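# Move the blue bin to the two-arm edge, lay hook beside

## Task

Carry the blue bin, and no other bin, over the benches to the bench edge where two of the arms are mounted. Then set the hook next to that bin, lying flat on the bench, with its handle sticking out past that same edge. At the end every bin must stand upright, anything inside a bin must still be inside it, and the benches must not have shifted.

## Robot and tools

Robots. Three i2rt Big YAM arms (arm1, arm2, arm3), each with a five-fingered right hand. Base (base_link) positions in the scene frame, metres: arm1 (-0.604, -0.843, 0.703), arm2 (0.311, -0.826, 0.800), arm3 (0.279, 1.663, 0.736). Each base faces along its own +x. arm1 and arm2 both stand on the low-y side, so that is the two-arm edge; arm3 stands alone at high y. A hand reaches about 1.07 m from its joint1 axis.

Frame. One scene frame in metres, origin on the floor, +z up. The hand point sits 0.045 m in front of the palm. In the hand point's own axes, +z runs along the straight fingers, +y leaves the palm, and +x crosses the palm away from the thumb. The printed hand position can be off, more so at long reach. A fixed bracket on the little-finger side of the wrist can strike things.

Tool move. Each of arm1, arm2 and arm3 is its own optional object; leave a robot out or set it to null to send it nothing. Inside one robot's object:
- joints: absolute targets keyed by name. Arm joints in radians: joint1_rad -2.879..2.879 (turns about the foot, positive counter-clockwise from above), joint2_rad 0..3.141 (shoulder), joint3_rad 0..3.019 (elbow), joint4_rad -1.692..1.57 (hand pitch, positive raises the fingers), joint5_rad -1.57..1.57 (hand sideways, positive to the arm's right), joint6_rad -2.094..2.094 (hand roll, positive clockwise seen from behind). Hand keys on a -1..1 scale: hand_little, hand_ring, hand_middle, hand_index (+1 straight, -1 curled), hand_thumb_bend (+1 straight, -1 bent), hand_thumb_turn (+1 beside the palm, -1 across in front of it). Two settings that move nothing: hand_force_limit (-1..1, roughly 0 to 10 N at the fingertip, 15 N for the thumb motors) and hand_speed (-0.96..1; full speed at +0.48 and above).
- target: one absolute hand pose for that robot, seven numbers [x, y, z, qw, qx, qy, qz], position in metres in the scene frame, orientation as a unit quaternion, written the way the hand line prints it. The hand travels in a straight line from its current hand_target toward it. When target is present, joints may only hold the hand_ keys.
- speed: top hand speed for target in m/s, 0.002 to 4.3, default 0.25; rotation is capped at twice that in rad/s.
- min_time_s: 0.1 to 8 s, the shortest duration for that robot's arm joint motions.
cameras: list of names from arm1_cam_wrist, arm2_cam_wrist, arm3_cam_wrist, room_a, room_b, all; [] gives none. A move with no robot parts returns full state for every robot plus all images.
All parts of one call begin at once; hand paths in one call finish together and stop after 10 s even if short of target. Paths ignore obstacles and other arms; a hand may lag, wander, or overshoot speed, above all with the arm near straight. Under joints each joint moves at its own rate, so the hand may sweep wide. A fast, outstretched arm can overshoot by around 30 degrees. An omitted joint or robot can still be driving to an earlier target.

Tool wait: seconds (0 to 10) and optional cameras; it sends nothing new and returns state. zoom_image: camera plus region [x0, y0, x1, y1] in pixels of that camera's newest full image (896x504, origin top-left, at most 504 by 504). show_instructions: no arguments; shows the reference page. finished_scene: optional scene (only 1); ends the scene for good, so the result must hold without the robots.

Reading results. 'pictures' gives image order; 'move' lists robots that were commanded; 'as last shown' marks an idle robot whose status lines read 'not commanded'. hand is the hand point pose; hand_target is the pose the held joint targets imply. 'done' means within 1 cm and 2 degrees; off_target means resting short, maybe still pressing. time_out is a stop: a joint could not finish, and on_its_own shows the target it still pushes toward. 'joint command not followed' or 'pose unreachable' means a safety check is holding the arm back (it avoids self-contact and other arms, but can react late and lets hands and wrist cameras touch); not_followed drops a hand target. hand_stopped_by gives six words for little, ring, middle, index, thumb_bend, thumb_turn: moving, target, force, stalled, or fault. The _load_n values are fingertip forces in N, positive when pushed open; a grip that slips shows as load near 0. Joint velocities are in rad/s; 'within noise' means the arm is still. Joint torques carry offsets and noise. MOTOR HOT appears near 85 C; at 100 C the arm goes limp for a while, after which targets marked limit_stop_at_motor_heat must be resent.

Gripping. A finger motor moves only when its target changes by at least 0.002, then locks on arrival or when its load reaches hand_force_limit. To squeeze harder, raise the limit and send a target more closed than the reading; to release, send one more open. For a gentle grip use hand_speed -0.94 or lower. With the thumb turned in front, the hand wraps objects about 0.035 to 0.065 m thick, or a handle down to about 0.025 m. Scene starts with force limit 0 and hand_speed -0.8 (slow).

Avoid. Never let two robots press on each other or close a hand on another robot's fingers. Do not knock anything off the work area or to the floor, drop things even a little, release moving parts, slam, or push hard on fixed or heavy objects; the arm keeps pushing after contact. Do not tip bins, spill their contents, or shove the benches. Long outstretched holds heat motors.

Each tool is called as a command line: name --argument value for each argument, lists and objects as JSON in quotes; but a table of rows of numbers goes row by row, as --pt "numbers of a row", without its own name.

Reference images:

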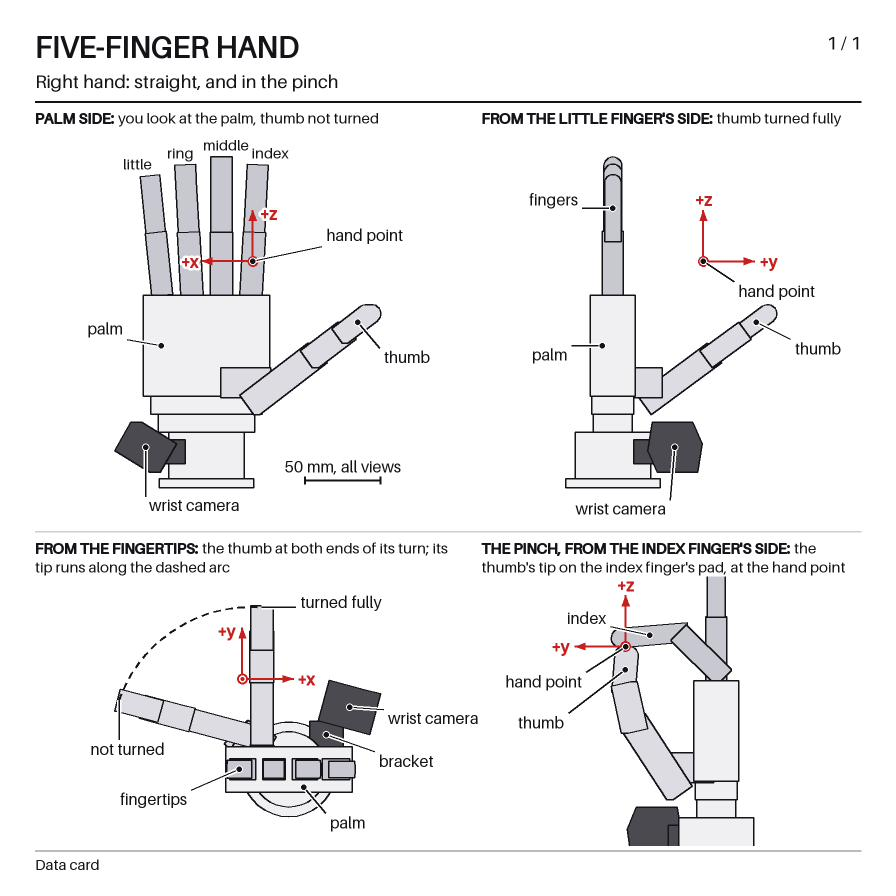

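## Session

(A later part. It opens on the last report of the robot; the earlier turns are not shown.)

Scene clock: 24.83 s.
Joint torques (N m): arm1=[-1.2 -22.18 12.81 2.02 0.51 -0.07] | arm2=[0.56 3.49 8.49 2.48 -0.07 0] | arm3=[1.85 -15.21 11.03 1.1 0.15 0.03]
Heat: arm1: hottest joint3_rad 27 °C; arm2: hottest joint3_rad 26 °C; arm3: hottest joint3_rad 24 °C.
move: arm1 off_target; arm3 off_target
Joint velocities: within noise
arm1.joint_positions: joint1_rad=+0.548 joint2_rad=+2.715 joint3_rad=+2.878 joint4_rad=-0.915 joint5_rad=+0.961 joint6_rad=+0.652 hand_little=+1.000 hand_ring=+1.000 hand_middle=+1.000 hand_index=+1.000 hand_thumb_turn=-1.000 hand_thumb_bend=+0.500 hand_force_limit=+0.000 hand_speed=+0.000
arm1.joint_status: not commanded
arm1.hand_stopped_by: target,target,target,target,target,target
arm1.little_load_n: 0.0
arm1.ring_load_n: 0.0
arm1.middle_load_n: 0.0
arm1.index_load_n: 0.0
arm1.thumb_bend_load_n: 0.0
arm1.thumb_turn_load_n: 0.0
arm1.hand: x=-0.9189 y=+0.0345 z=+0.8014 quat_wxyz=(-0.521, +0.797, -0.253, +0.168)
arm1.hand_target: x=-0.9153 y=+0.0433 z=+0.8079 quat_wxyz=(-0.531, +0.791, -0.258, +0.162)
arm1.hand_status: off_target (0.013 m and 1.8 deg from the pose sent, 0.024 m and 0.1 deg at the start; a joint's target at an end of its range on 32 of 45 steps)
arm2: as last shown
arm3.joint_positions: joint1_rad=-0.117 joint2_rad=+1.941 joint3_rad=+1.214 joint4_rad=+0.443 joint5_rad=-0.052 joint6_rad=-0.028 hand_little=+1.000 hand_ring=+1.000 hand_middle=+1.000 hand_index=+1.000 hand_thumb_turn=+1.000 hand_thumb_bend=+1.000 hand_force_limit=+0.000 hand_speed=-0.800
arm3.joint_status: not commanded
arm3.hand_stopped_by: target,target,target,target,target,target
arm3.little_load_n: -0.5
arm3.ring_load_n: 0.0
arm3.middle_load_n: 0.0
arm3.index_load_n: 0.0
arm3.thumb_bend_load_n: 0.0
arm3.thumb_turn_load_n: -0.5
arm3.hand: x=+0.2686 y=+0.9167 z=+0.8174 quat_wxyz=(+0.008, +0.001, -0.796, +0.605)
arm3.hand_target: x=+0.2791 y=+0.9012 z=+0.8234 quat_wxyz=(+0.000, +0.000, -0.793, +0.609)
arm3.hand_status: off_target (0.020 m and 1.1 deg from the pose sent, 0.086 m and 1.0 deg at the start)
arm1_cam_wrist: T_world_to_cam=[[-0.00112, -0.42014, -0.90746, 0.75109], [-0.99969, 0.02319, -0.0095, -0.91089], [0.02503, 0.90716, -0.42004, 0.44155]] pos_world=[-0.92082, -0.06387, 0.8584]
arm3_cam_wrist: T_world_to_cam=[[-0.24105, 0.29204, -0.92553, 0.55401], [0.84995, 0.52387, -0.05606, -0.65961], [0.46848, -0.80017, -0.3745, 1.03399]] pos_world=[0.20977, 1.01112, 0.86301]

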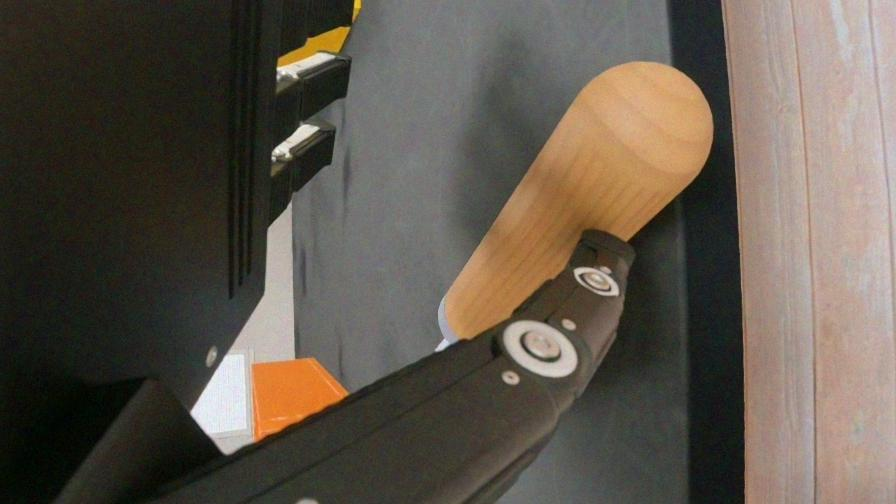

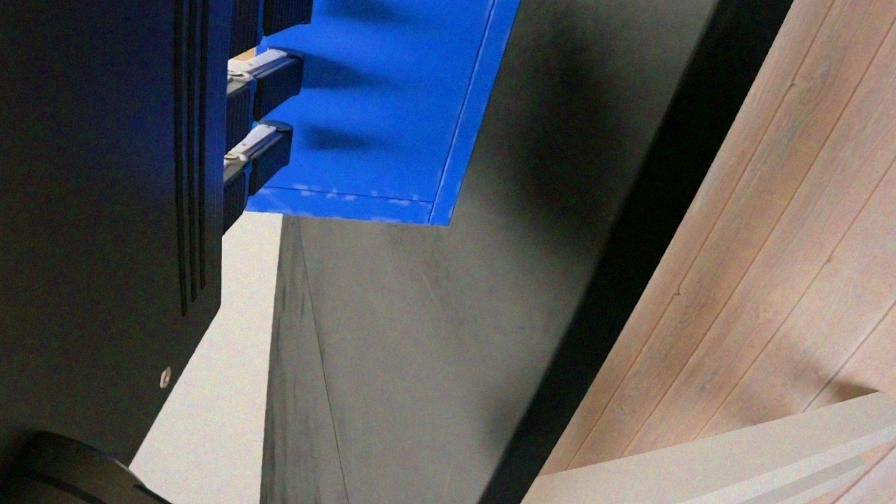

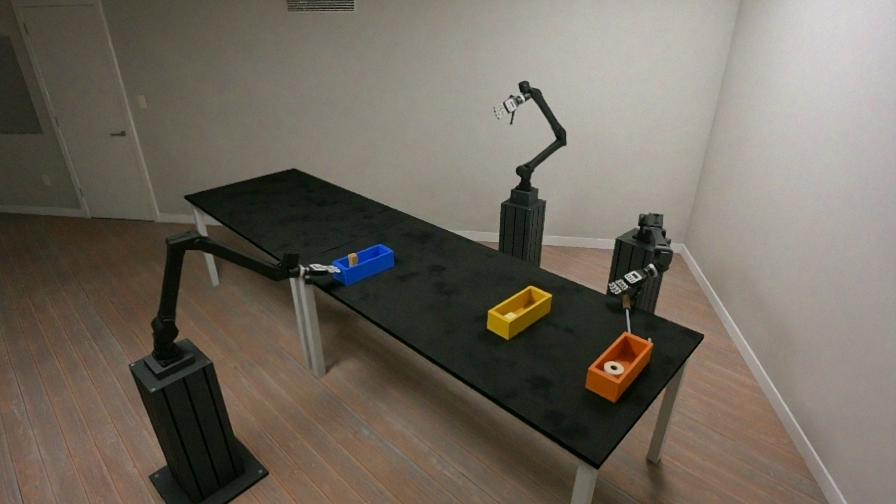

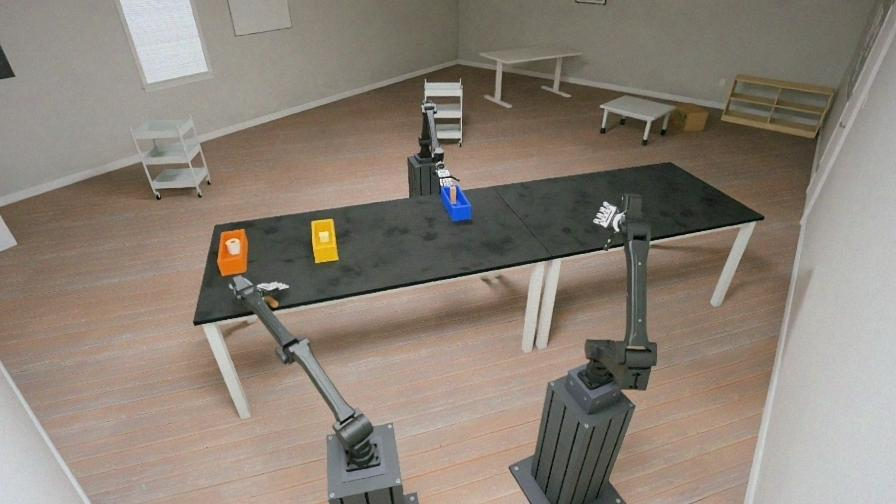

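move --arm1 '{"target": [-0.916, 0.046, 0.793, 0.521, -0.797, 0.253, -0.168], "speed": 0.1}' --arm3 '{"target": [0.281, 0.80, 0.826, 0, 0, 0.793, -0.609], "speed": 0.08}' --cameras '["arm1_cam_wrist", "arm3_cam_wrist", "room_a", "room_b"]'

zoom_image --camera "room_a" --region '[260, 220, 440, 330]'

zoom_image --camera "room_b" --region '[400, 150, 540, 240]'

Scene clock: 27.10 s.
Joint torques (N m): arm1=[-1.08 -22.24 12.74 1.73 0.53 -0.06] | arm2=[0.91 3.14 8.36 2.43 -0.04 0] | arm3=[1.96 -18.08 12.1 1.06 0.15 0.02]
Heat: arm1: hottest joint3_rad 27 °C; arm2: hottest joint3_rad 27 °C; arm3: hottest joint3_rad 24 °C.
move: arm1 off_target; arm3 off_target
Joint velocities: within noise
arm1.joint_positions: joint1_rad=+0.547 joint2_rad=+2.731 joint3_rad=+2.878 joint4_rad=-0.899 joint5_rad=+0.951 joint6_rad=+0.639 hand_little=+1.000 hand_ring=+1.000 hand_middle=+1.000 hand_index=+1.000 hand_thumb_turn=-1.000 hand_thumb_bend=+0.500 hand_force_limit=+0.000 hand_speed=+0.000
arm1.joint_status: not commanded
arm1.hand_stopped_by: target,target,target,target,target,target
arm1.little_load_n: 0.0
arm1.ring_load_n: 0.0
arm1.middle_load_n: 0.0
arm1.index_load_n: 0.0
arm1.thumb_bend_load_n: 0.0
arm1.thumb_turn_load_n: 0.0
arm1.hand: x=-0.9212 y=+0.0363 z=+0.7886 quat_wxyz=(-0.519, +0.801, -0.247, +0.167)
arm1.hand_target: x=-0.9154 y=+0.0448 z=+0.7929 quat_wxyz=(-0.527, +0.796, -0.251, +0.163)
arm1.hand_status: off_target (0.012 m and 0.9 deg from the pose sent, 0.014 m and 0.1 deg at the start)
arm2: as last shown
arm2.index_load_n: -0.5
arm3.joint_positions: joint1_rad=-0.106 joint2_rad=+2.147 joint3_rad=+1.585 joint4_rad=+0.275 joint5_rad=-0.042 joint6_rad=-0.025 hand_little=+1.000 hand_ring=+1.000 hand_middle=+1.000 hand_index=+1.000 hand_thumb_turn=+1.000 hand_thumb_bend=+1.000 hand_force_limit=+0.000 hand_speed=-0.800
arm3.joint_status: not commanded
arm3.hand_stopped_by: target,target,target,target,target,target
arm3.little_load_n: 0.0
arm3.ring_load_n: -0.5
arm3.middle_load_n: 0.0
arm3.index_load_n: 0.0
arm3.thumb_bend_load_n: 0.0
arm3.thumb_turn_load_n: 0.0
arm3.hand: x=+0.2692 y=+0.8163 z=+0.8200 quat_wxyz=(+0.008, +0.001, -0.797, +0.604)
arm3.hand_target: x=+0.2812 y=+0.8016 z=+0.8264 quat_wxyz=(+0.000, +0.000, -0.793, +0.609)
arm3.hand_status: off_target (0.021 m and 1.2 deg from the pose sent, 0.118 m and 1.1 deg at the start)
arm1_cam_wrist: T_world_to_cam=[[0.00639, -0.42821, -0.90366, 0.74446], [-0.99987, 0.01094, -0.01226, -0.91078], [0.01513, 0.90362, -0.42808, 0.43194]] pos_world=[-0.92196, -0.06157, 0.84647]
arm3_cam_wrist: T_world_to_cam=[[-0.24116, 0.29538, -0.92444, 0.58225], [0.84993, 0.52409, -0.05426, -0.60905], [0.46846, -0.7988, -0.37744, 0.95569]] pos_world=[0.21037, 0.91062, 0.86593]

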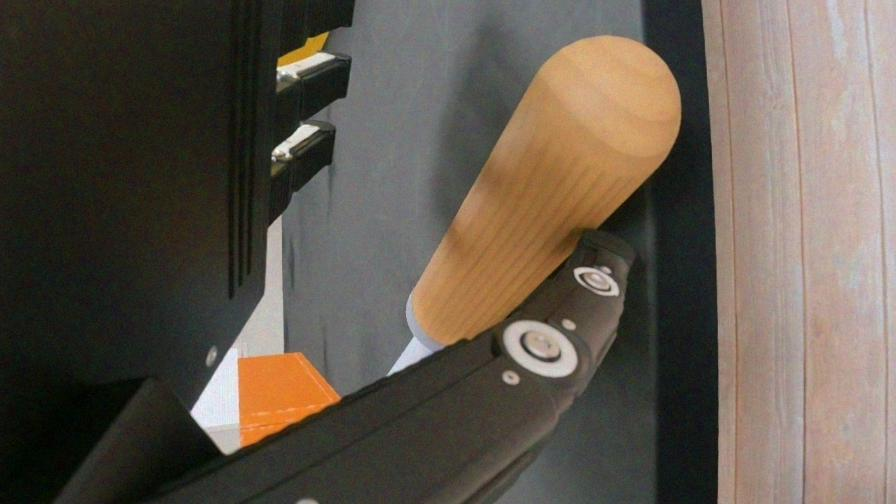

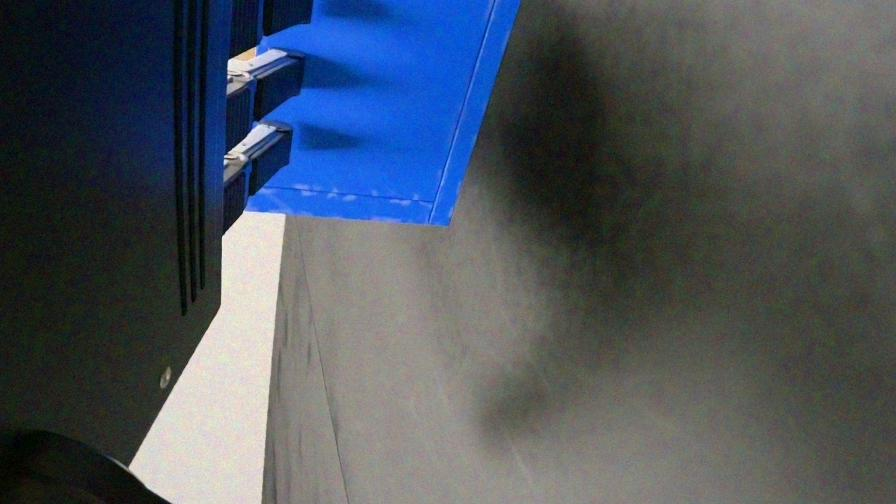

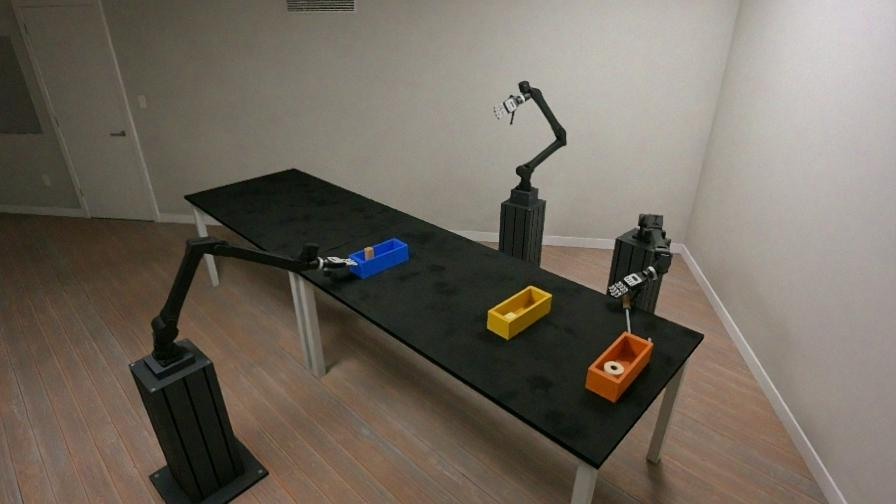

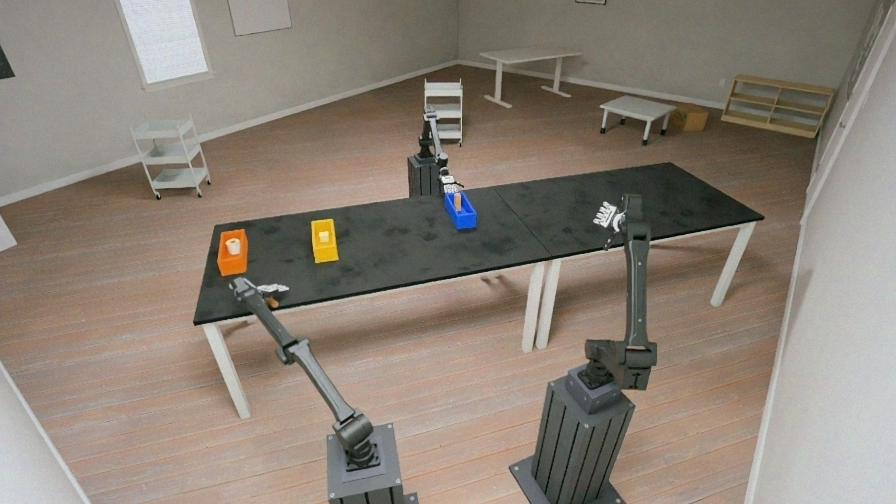

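Scaled by 2.800 from the camera's image (finer frame: 1280x720).

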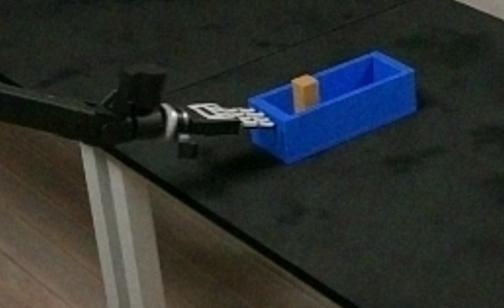

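Scaled by 3.600 from the camera's image (finer frame: 1280x720).

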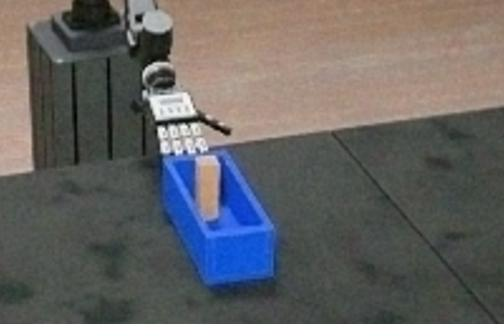

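move --arm1 '{"joints": {"hand_index": -0.1, "hand_middle": -0.1, "hand_ring": 0.0, "hand_little": 0.0, "hand_speed": -0.8, "hand_force_limit": -0.3}}' --arm3 '{"target": [0.288, 0.69, 0.829, 0, 0, 0.793, -0.609], "speed": 0.08}' --cameras '["arm1_cam_wrist", "arm3_cam_wrist", "room_a", "room_b"]'

zoom_image --camera "room_a" --region '[260, 210, 440, 320]'

zoom_image --camera "room_b" --region '[400, 150, 540, 240]'

Scene clock: 29.90 s.
Joint torques (N m): arm1=[-0.85 -22.01 12.72 1.69 0.53 -0.06] | arm2=[0.26 3.43 8.35 2.48 -0.05 0.01] | arm3=[1.85 -21.48 13.41 1.11 0.14 0.03]
Heat: arm1: hottest joint3_rad 27 °C; arm2: hottest joint3_rad 27 °C; arm3: hottest joint3_rad 25 °C.
move: arm1 off_target; arm3 off_target
Joint velocities: within noise
arm1.joint_positions: joint1_rad=+0.544 joint2_rad=+2.731 joint3_rad=+2.878 joint4_rad=-0.897 joint5_rad=+0.950 joint6_rad=+0.639 hand_little=+0.000 hand_ring=+0.000 hand_middle=+0.023 hand_index=+0.134 hand_thumb_turn=-1.000 hand_thumb_bend=+0.501 hand_force_limit=-0.300 hand_speed=-0.800
arm1.joint_status: hand_middle off_target (ended at +0.023, target -0.100); hand_index off_target (ended at +0.134, target -0.100); the others done
arm1.hand_stopped_by: target,target,force,force,target,target
arm1.little_load_n: 0.0
arm1.ring_load_n: 0.0
arm1.middle_load_n: 3.5
arm1.index_load_n: 1.5
arm1.thumb_bend_load_n: 3.0
arm1.thumb_turn_load_n: 0.5
arm1.hand: x=-0.9180 y=+0.0378 z=+0.7889 quat_wxyz=(-0.519, +0.800, -0.249, +0.168)
arm1.hand_target: x=-0.9153 y=+0.0449 z=+0.7929 quat_wxyz=(-0.527, +0.796, -0.251, +0.163)
arm1.hand_status: not commanded
arm2: as last shown
arm2.index_load_n: 0.0
arm3.joint_positions: joint1_rad=-0.092 joint2_rad=+2.448 joint3_rad=+2.152 joint4_rad=+0.005 joint5_rad=-0.028 joint6_rad=-0.022 hand_little=+1.000 hand_ring=+1.000 hand_middle=+1.000 hand_index=+1.000 hand_thumb_turn=+1.000 hand_thumb_bend=+1.000 hand_force_limit=+0.000 hand_speed=-0.800
arm3.joint_status: not commanded
arm3.hand_stopped_by: target,target,target,target,target,target
arm3.little_load_n: 0.0
arm3.ring_load_n: 0.0
arm3.middle_load_n: -0.5
arm3.index_load_n: 0.0
arm3.thumb_bend_load_n: 0.0
arm3.thumb_turn_load_n: 0.0
arm3.hand: x=+0.2742 y=+0.7029 z=+0.8227 quat_wxyz=(+0.008, +0.001, -0.798, +0.602)
arm3.hand_target: x=+0.2880 y=+0.6919 z=+0.8291 quat_wxyz=(+0.000, +0.000, -0.793, +0.610)
arm3.hand_status: off_target (0.020 m and 1.3 deg from the pose sent, 0.128 m and 1.2 deg at the start)
arm1_cam_wrist: T_world_to_cam=[[0.00424, -0.42701, -0.90424, 0.74371], [-0.99983, 0.01434, -0.01146, -0.90842], [0.01786, 0.90413, -0.42688, 0.43221]] pos_world=[-0.91915, -0.06017, 0.84658]
arm3_cam_wrist: T_world_to_cam=[[-0.24135, 0.2984, -0.92342, 0.6166], [0.85014, 0.52389, -0.05291, -0.55484], [0.46798, -0.79781, -0.38012, 0.86529]] pos_world=[0.21557, 0.79702, 0.86894]

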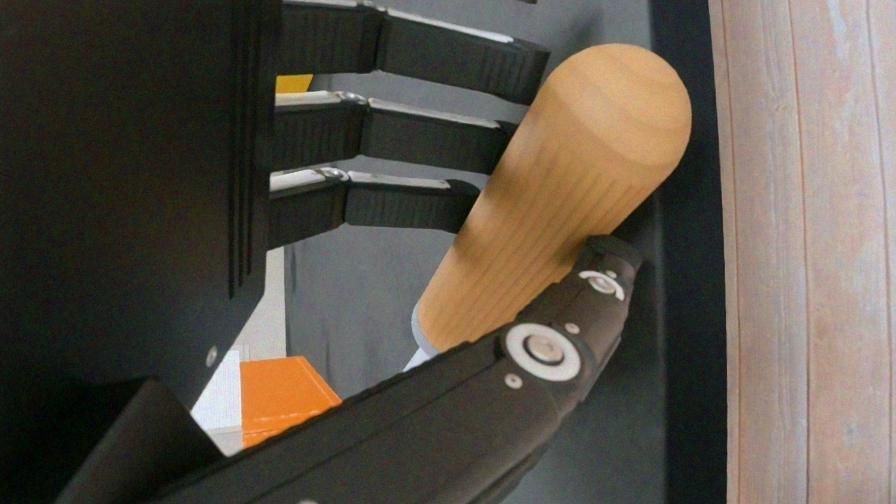

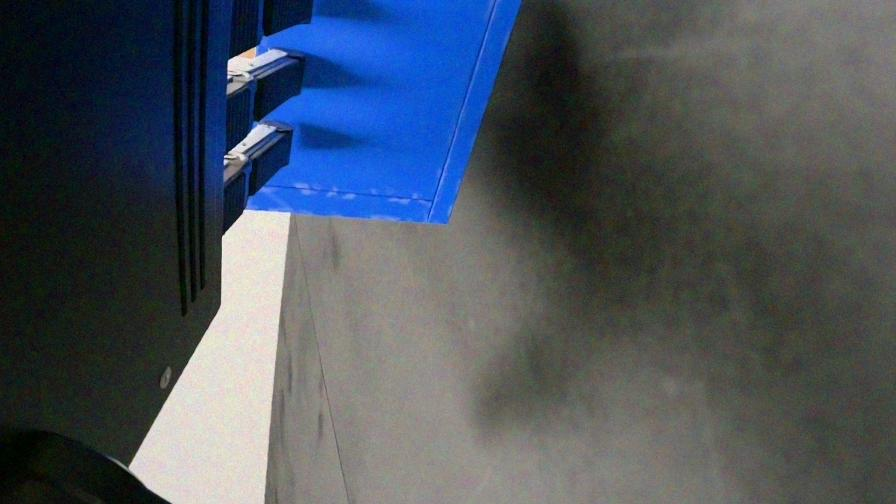

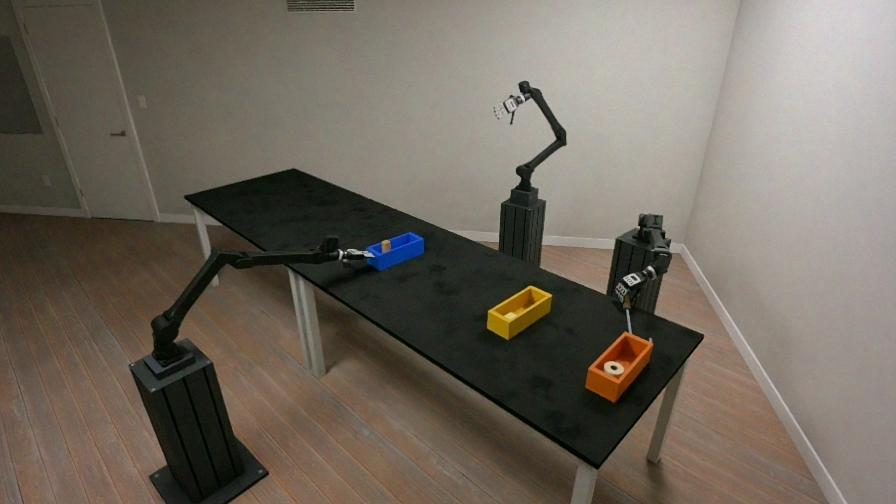

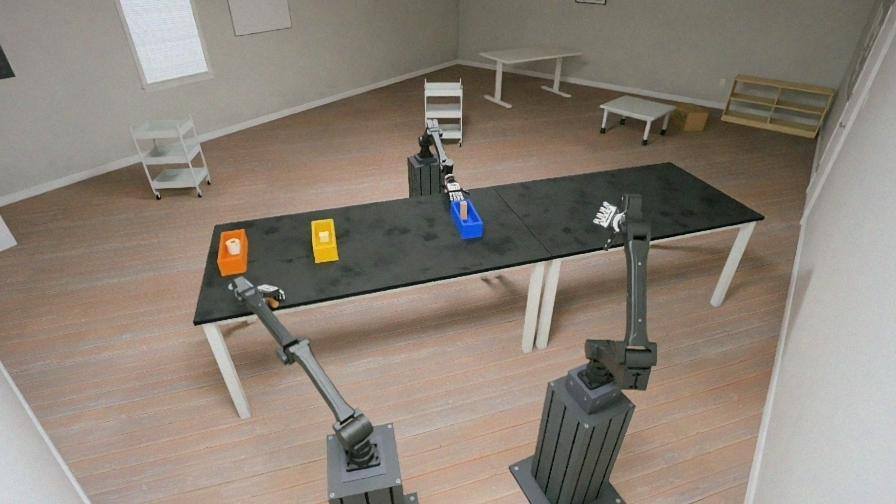

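Scaled by 2.800 from the camera's image (finer frame: 1280x720).

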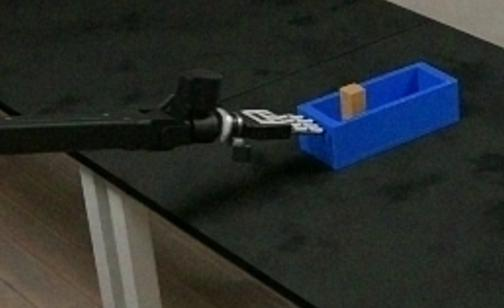

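Scaled by 3.600 from the camera's image (finer frame: 1280x720).

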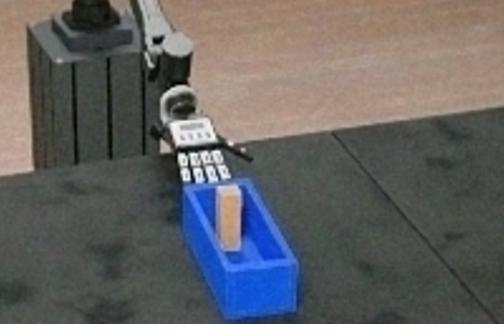

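move --arm1 '{"joints": {"hand_index": -0.3, "hand_middle": -0.3, "hand_thumb_bend": 0.2, "hand_speed": -0.85, "hand_force_limit": 0.0}}' --arm3 '{"target": [0.290, 0.615, 0.834, 0, 0, 0.793, -0.609], "speed": 0.06}' --cameras '["arm1_cam_wrist", "arm3_cam_wrist", "room_a", "room_b"]'

zoom_image --camera "room_a" --region '[260, 210, 440, 320]'

zoom_image --camera "room_b" --region '[400, 150, 540, 240]'

Scene clock: 32.53 s.
Joint torques (N m): arm1=[-0.62 -22.12 12.77 1.73 0.48 -0.06] | arm2=[0.56 3.14 8.24 2.52 -0.06 0] | arm3=[1.96 -23.65 13.61 2.54 0.18 0.03]
Heat: arm1: hottest joint3_rad 27 °C; arm2: hottest joint3_rad 27 °C; arm3: hottest joint3_rad 26 °C.
move: arm1 off_target; arm3 off_target
Joint velocities: within noise
arm1.joint_positions: joint1_rad=+0.540 joint2_rad=+2.731 joint3_rad=+2.878 joint4_rad=-0.896 joint5_rad=+0.951 joint6_rad=+0.639 hand_little=+0.000 hand_ring=+0.000 hand_middle=-0.002 hand_index=+0.081 hand_thumb_turn=-1.000 hand_thumb_bend=+0.450 hand_force_limit=+0.000 hand_speed=-0.850
arm1.joint_status: hand_middle off_target (ended at -0.002, target -0.300); hand_index off_target (ended at +0.081, target -0.300); hand_thumb_bend off_target (ended at +0.450, target +0.200); the others done
arm1.hand_stopped_by: target,target,force,force,force,target
arm1.little_load_n: 0.0
arm1.ring_load_n: 0.0
arm1.middle_load_n: 6.0
arm1.index_load_n: 4.5
arm1.thumb_bend_load_n: 7.5
arm1.thumb_turn_load_n: 0.0
arm1.hand: x=-0.9152 y=+0.0389 z=+0.7890 quat_wxyz=(-0.519, +0.800, -0.250, +0.169)
arm1.hand_target: x=-0.9153 y=+0.0448 z=+0.7929 quat_wxyz=(-0.527, +0.796, -0.251, +0.163)
arm1.hand_status: not commanded
arm2: as last shown
arm3.joint_positions: joint1_rad=-0.082 joint2_rad=+2.843 joint3_rad=+2.872 joint4_rad=-0.239 joint5_rad=+0.005 joint6_rad=-0.013 hand_little=+1.000 hand_ring=+1.000 hand_middle=+1.000 hand_index=+1.000 hand_thumb_turn=+1.000 hand_thumb_bend=+1.000 hand_force_limit=+0.000 hand_speed=-0.800
arm3.joint_status: not commanded
arm3.hand_stopped_by: target,target,target,target,target,target
arm3.little_load_n: 0.0
arm3.ring_load_n: 0.0
arm3.middle_load_n: -0.5
arm3.index_load_n: 0.0
arm3.thumb_bend_load_n: 0.0
arm3.thumb_turn_load_n: -0.5
arm3.hand: x=+0.2753 y=+0.6282 z=+0.8218 quat_wxyz=(+0.016, -0.008, -0.773, +0.634)
arm3.hand_target: x=+0.2901 y=+0.6219 z=+0.8343 quat_wxyz=(+0.008, -0.010, -0.757, +0.653)
arm3.hand_status: off_target (0.023 m and 4.2 deg from the pose sent, 0.090 m and 1.3 deg at the start; a joint's target at an end of its range on 24 of 63 steps)
arm1_cam_wrist: T_world_to_cam=[[0.00282, -0.42615, -0.90465, 0.74336], [-0.99977, 0.01796, -0.01157, -0.90566], [0.02118, 0.90448, -0.426, 0.43353]] pos_world=[-0.91673, -0.05907, 0.84668]
arm3_cam_wrist: T_world_to_cam=[[-0.23695, 0.22976, -0.94396, 0.69704], [0.86228, 0.49738, -0.09538, -0.46843], [0.44759, -0.83656, -0.31597, 0.78213]] pos_world=[0.219, 0.72713, 0.86043]

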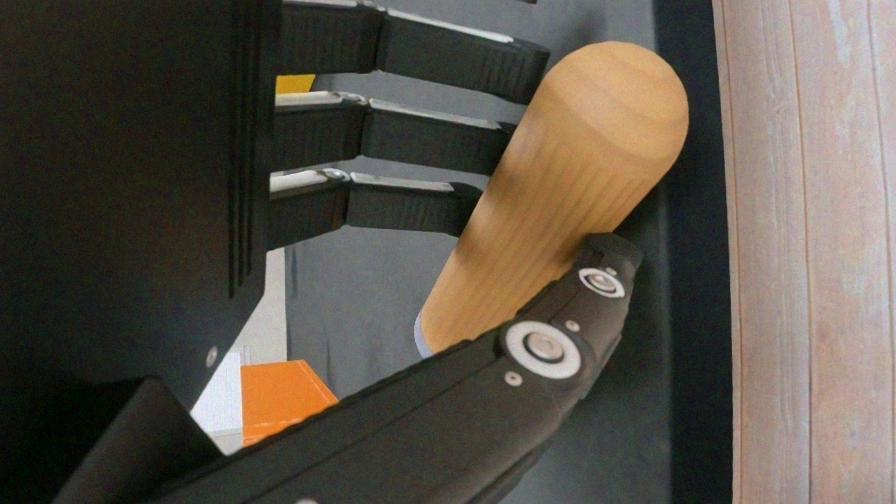

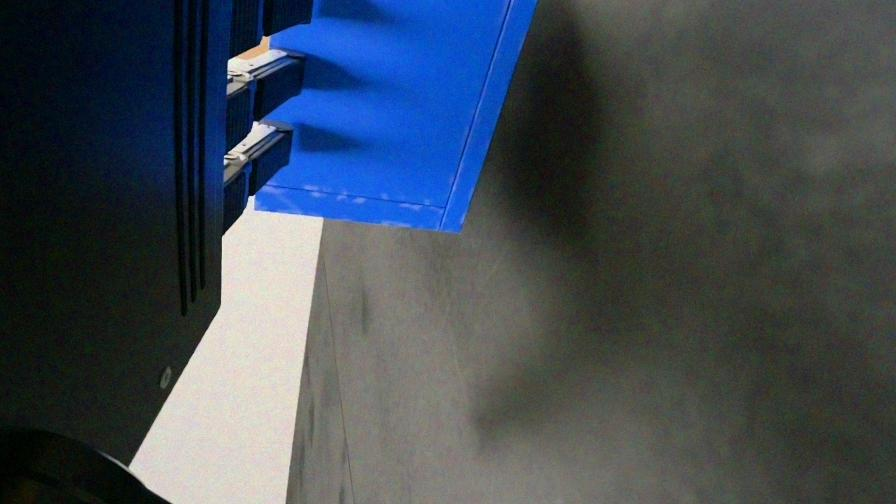

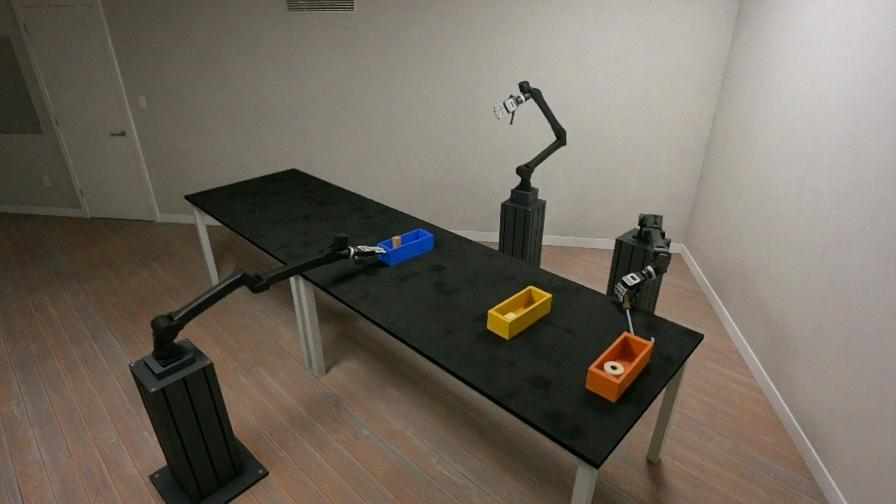

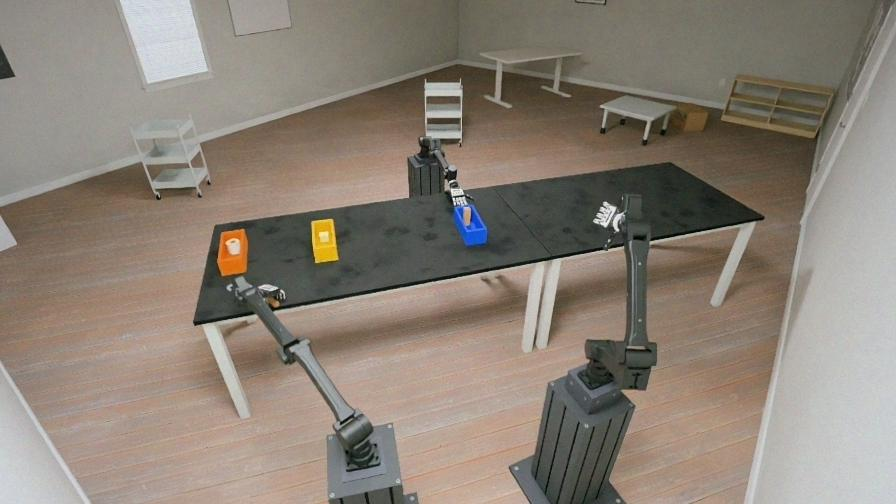

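Scaled by 2.800 from the camera's image (finer frame: 1280x720).

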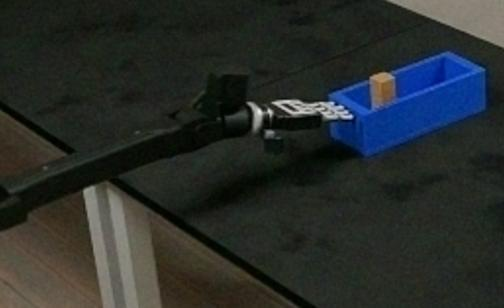

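Scaled by 3.600 from the camera's image (finer frame: 1280x720).

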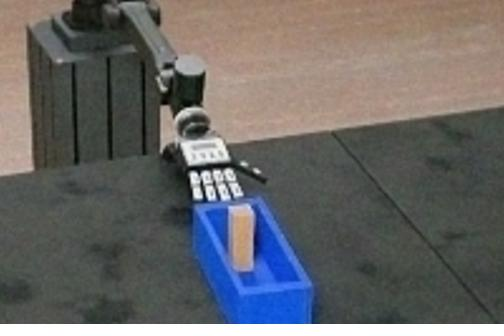

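move --arm1 '{"target": [-0.84, -0.06, 0.80, 0.5118, -0.7881, 0.2868, -0.1863], "speed": 0.08}' --arm3 '{"target": [0.290, 0.585, 0.828, 0, 0, 0.7373, -0.6756], "speed": 0.05}' --cameras '["arm1_cam_wrist", "arm3_cam_wrist", "room_a", "room_b"]'

zoom_image --camera "room_a" --region '[260, 210, 440, 320]'

zoom_image --camera "room_b" --region '[190, 230, 330, 320]'

Scene clock: 35.27 s.
Joint torques (N m): arm1=[-1.08 -22.24 8.54 1.99 0.82 0.23] | arm2=[0.44 3.31 8.39 2.52 -0.04 0] | arm3=[1.73 -23.77 13.6 2.59 0.2 0.01]
Heat: arm1: hottest joint3_rad 27 °C; arm2: hottest joint3_rad 27 °C; arm3: hottest joint3_rad 26 °C.
move: arm1 off_target; arm3 off_target
Joint velocities: within noise
arm1.joint_positions: joint1_rad=+0.530 joint2_rad=+2.226 joint3_rad=+1.910 joint4_rad=-0.545 joint5_rad=+0.988 joint6_rad=+0.717 hand_little=+0.000 hand_ring=+0.000 hand_middle=-0.002 hand_index=+0.080 hand_thumb_turn=-1.000 hand_thumb_bend=+0.450 hand_force_limit=+0.000 hand_speed=-0.850
arm1.joint_status: not commanded
arm1.hand_stopped_by: target,target,force,force,force,target
arm1.little_load_n: 0.0
arm1.ring_load_n: 0.0
arm1.middle_load_n: 5.0
arm1.index_load_n: 0.5
arm1.thumb_bend_load_n: 5.0
arm1.thumb_turn_load_n: 0.5
arm1.hand: x=-0.8462 y=-0.0671 z=+0.7743 quat_wxyz=(-0.497, +0.801, -0.268, +0.200)
arm1.hand_target: x=-0.8400 y=-0.0604 z=+0.7999 quat_wxyz=(-0.512, +0.788, -0.287, +0.187)
arm1.hand_status: off_target (0.027 m and 3.4 deg from the pose sent, 0.125 m and 4.9 deg at the start)
arm2.joint_positions: joint1_rad=-0.501 joint2_rad=+0.565 joint3_rad=+1.445 joint4_rad=-1.227 joint5_rad=-0.131 joint6_rad=-1.187 hand_little=+1.000 hand_ring=+1.000 hand_middle=+1.000 hand_index=+1.000 hand_thumb_turn=+1.000 hand_thumb_bend=+1.000 hand_force_limit=+0.000 hand_speed=-0.800
arm2.joint_status: not commanded
arm2.hand_stopped_by: target,target,target,target,target,target
arm2.little_load_n: -0.5
arm2.ring_load_n: 0.0
arm2.middle_load_n: 0.0
arm2.index_load_n: 0.0
arm2.thumb_bend_load_n: 0.0
arm2.thumb_turn_load_n: 0.0
arm2.hand: x=+0.4031 y=-0.6289 z=+1.3458 quat_wxyz=(-0.447, +0.732, +0.363, +0.366)
arm2.hand_target: x=+0.4021 y=-0.6314 z=+1.3545 quat_wxyz=(-0.452, +0.726, +0.361, +0.372)
arm2.hand_status: not commanded
arm3.joint_positions: joint1_rad=-0.076 joint2_rad=+2.917 joint3_rad=+2.872 joint4_rad=+0.024 joint5_rad=+0.033 joint6_rad=-0.012 hand_little=+1.000 hand_ring=+1.000 hand_middle=+1.000 hand_index=+1.000 hand_thumb_turn=+1.000 hand_thumb_bend=+1.000 hand_force_limit=+0.000 hand_speed=-0.800
arm3.joint_status: not commanded
arm3.hand_stopped_by: target,target,target,target,target,target
arm3.little_load_n: 0.0
arm3.ring_load_n: 0.0
arm3.middle_load_n: -0.5
arm3.index_load_n: 0.0
arm3.thumb_bend_load_n: 0.0
arm3.thumb_turn_load_n: 0.0
arm3.hand: x=+0.2756 y=+0.6081 z=+0.8145 quat_wxyz=(+0.025, -0.016, -0.710, +0.704)
arm3.hand_target: x=+0.2901 y=+0.6044 z=+0.8294 quat_wxyz=(+0.017, -0.017, -0.691, +0.723)
arm3.hand_status: off_target (0.030 m and 5.7 deg from the pose sent, 0.046 m and 6.7 deg at the start; a joint's target at an end of its range on 58 of 68 steps)
arm1_cam_wrist: T_world_to_cam=[[-0.01018, -0.46646, -0.88448, 0.65536], [-0.99584, 0.08484, -0.03328, -0.81027], [0.09056, 0.88047, -0.46538, 0.60928]] pos_world=[-0.8554, -0.16201, 0.83624]
arm3_cam_wrist: T_world_to_cam=[[-0.24155, 0.05326, -0.96892, 0.82387], [0.8715, 0.45104, -0.19248, -0.35466], [0.42677, -0.89092, -0.15537, 0.67079]] pos_world=[0.22182, 0.7137, 0.83422]

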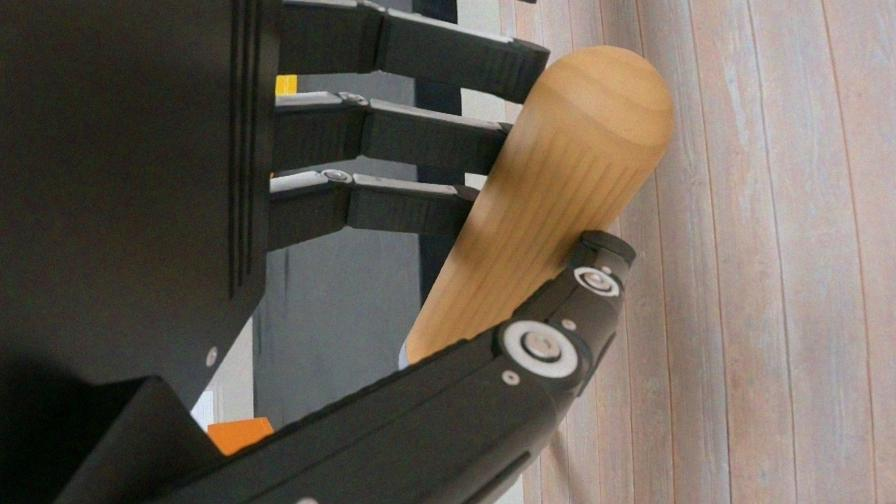

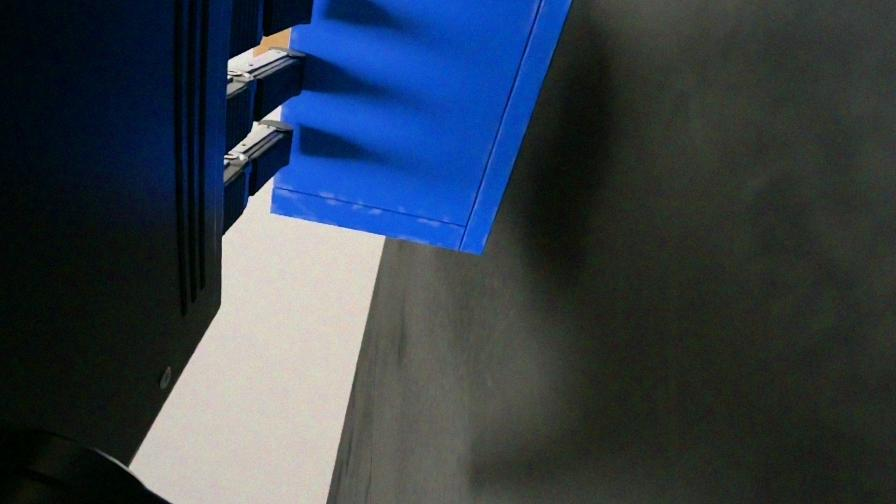

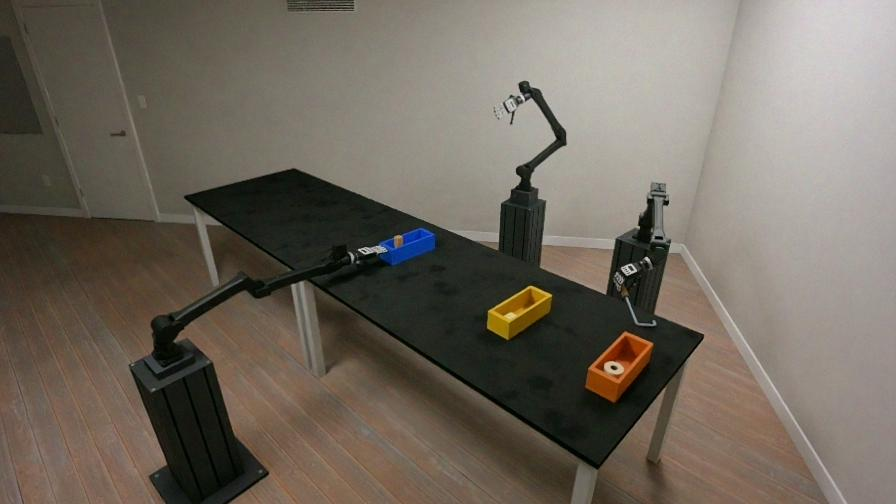

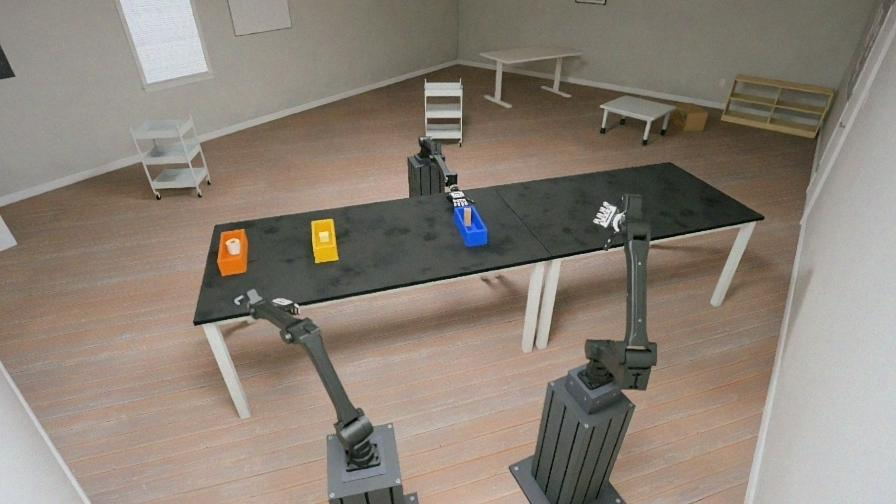

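Scaled by 2.800 from the camera's image (finer frame: 1280x720).

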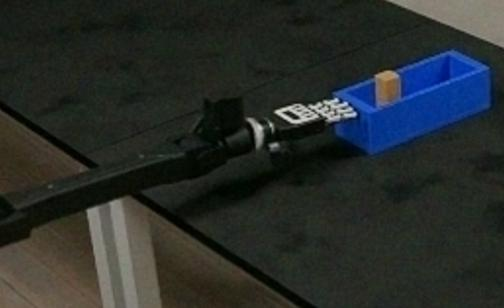

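Scaled by 3.600 from the camera's image (finer frame: 1280x720).

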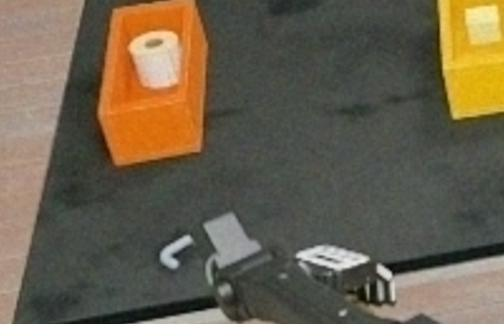

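zoom_image --camera "room_b" --region '[420, 180, 520, 260]'

zoom_image --camera "room_a" --region '[360, 210, 450, 280]'

zoom_image --camera "room_a" --region '[580, 240, 710, 350]'

Scaled by 5.040 from the camera's image (finer frame: 1280x720).

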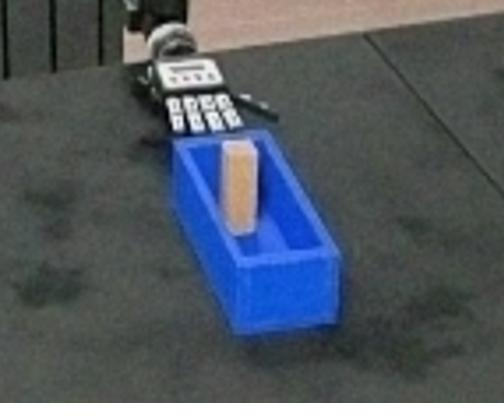

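Scaled by 5.600 from the camera's image (finer frame: 1280x720).

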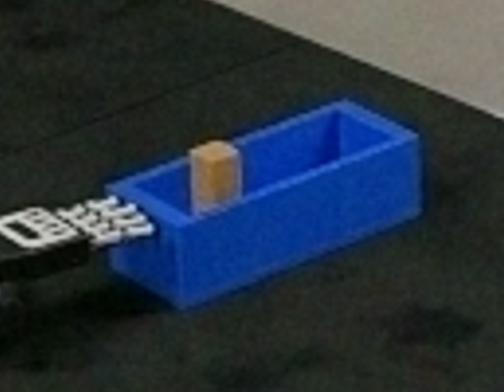

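Scaled by 3.877 from the camera's image (finer frame: 1280x720).

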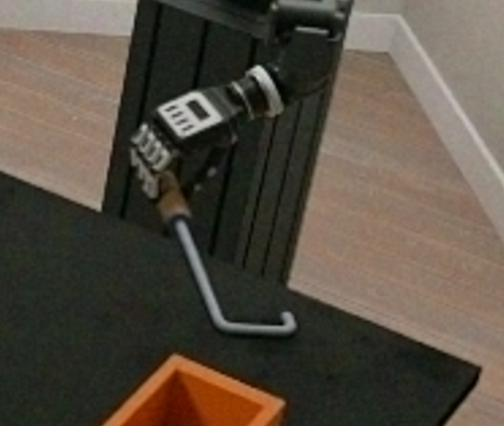

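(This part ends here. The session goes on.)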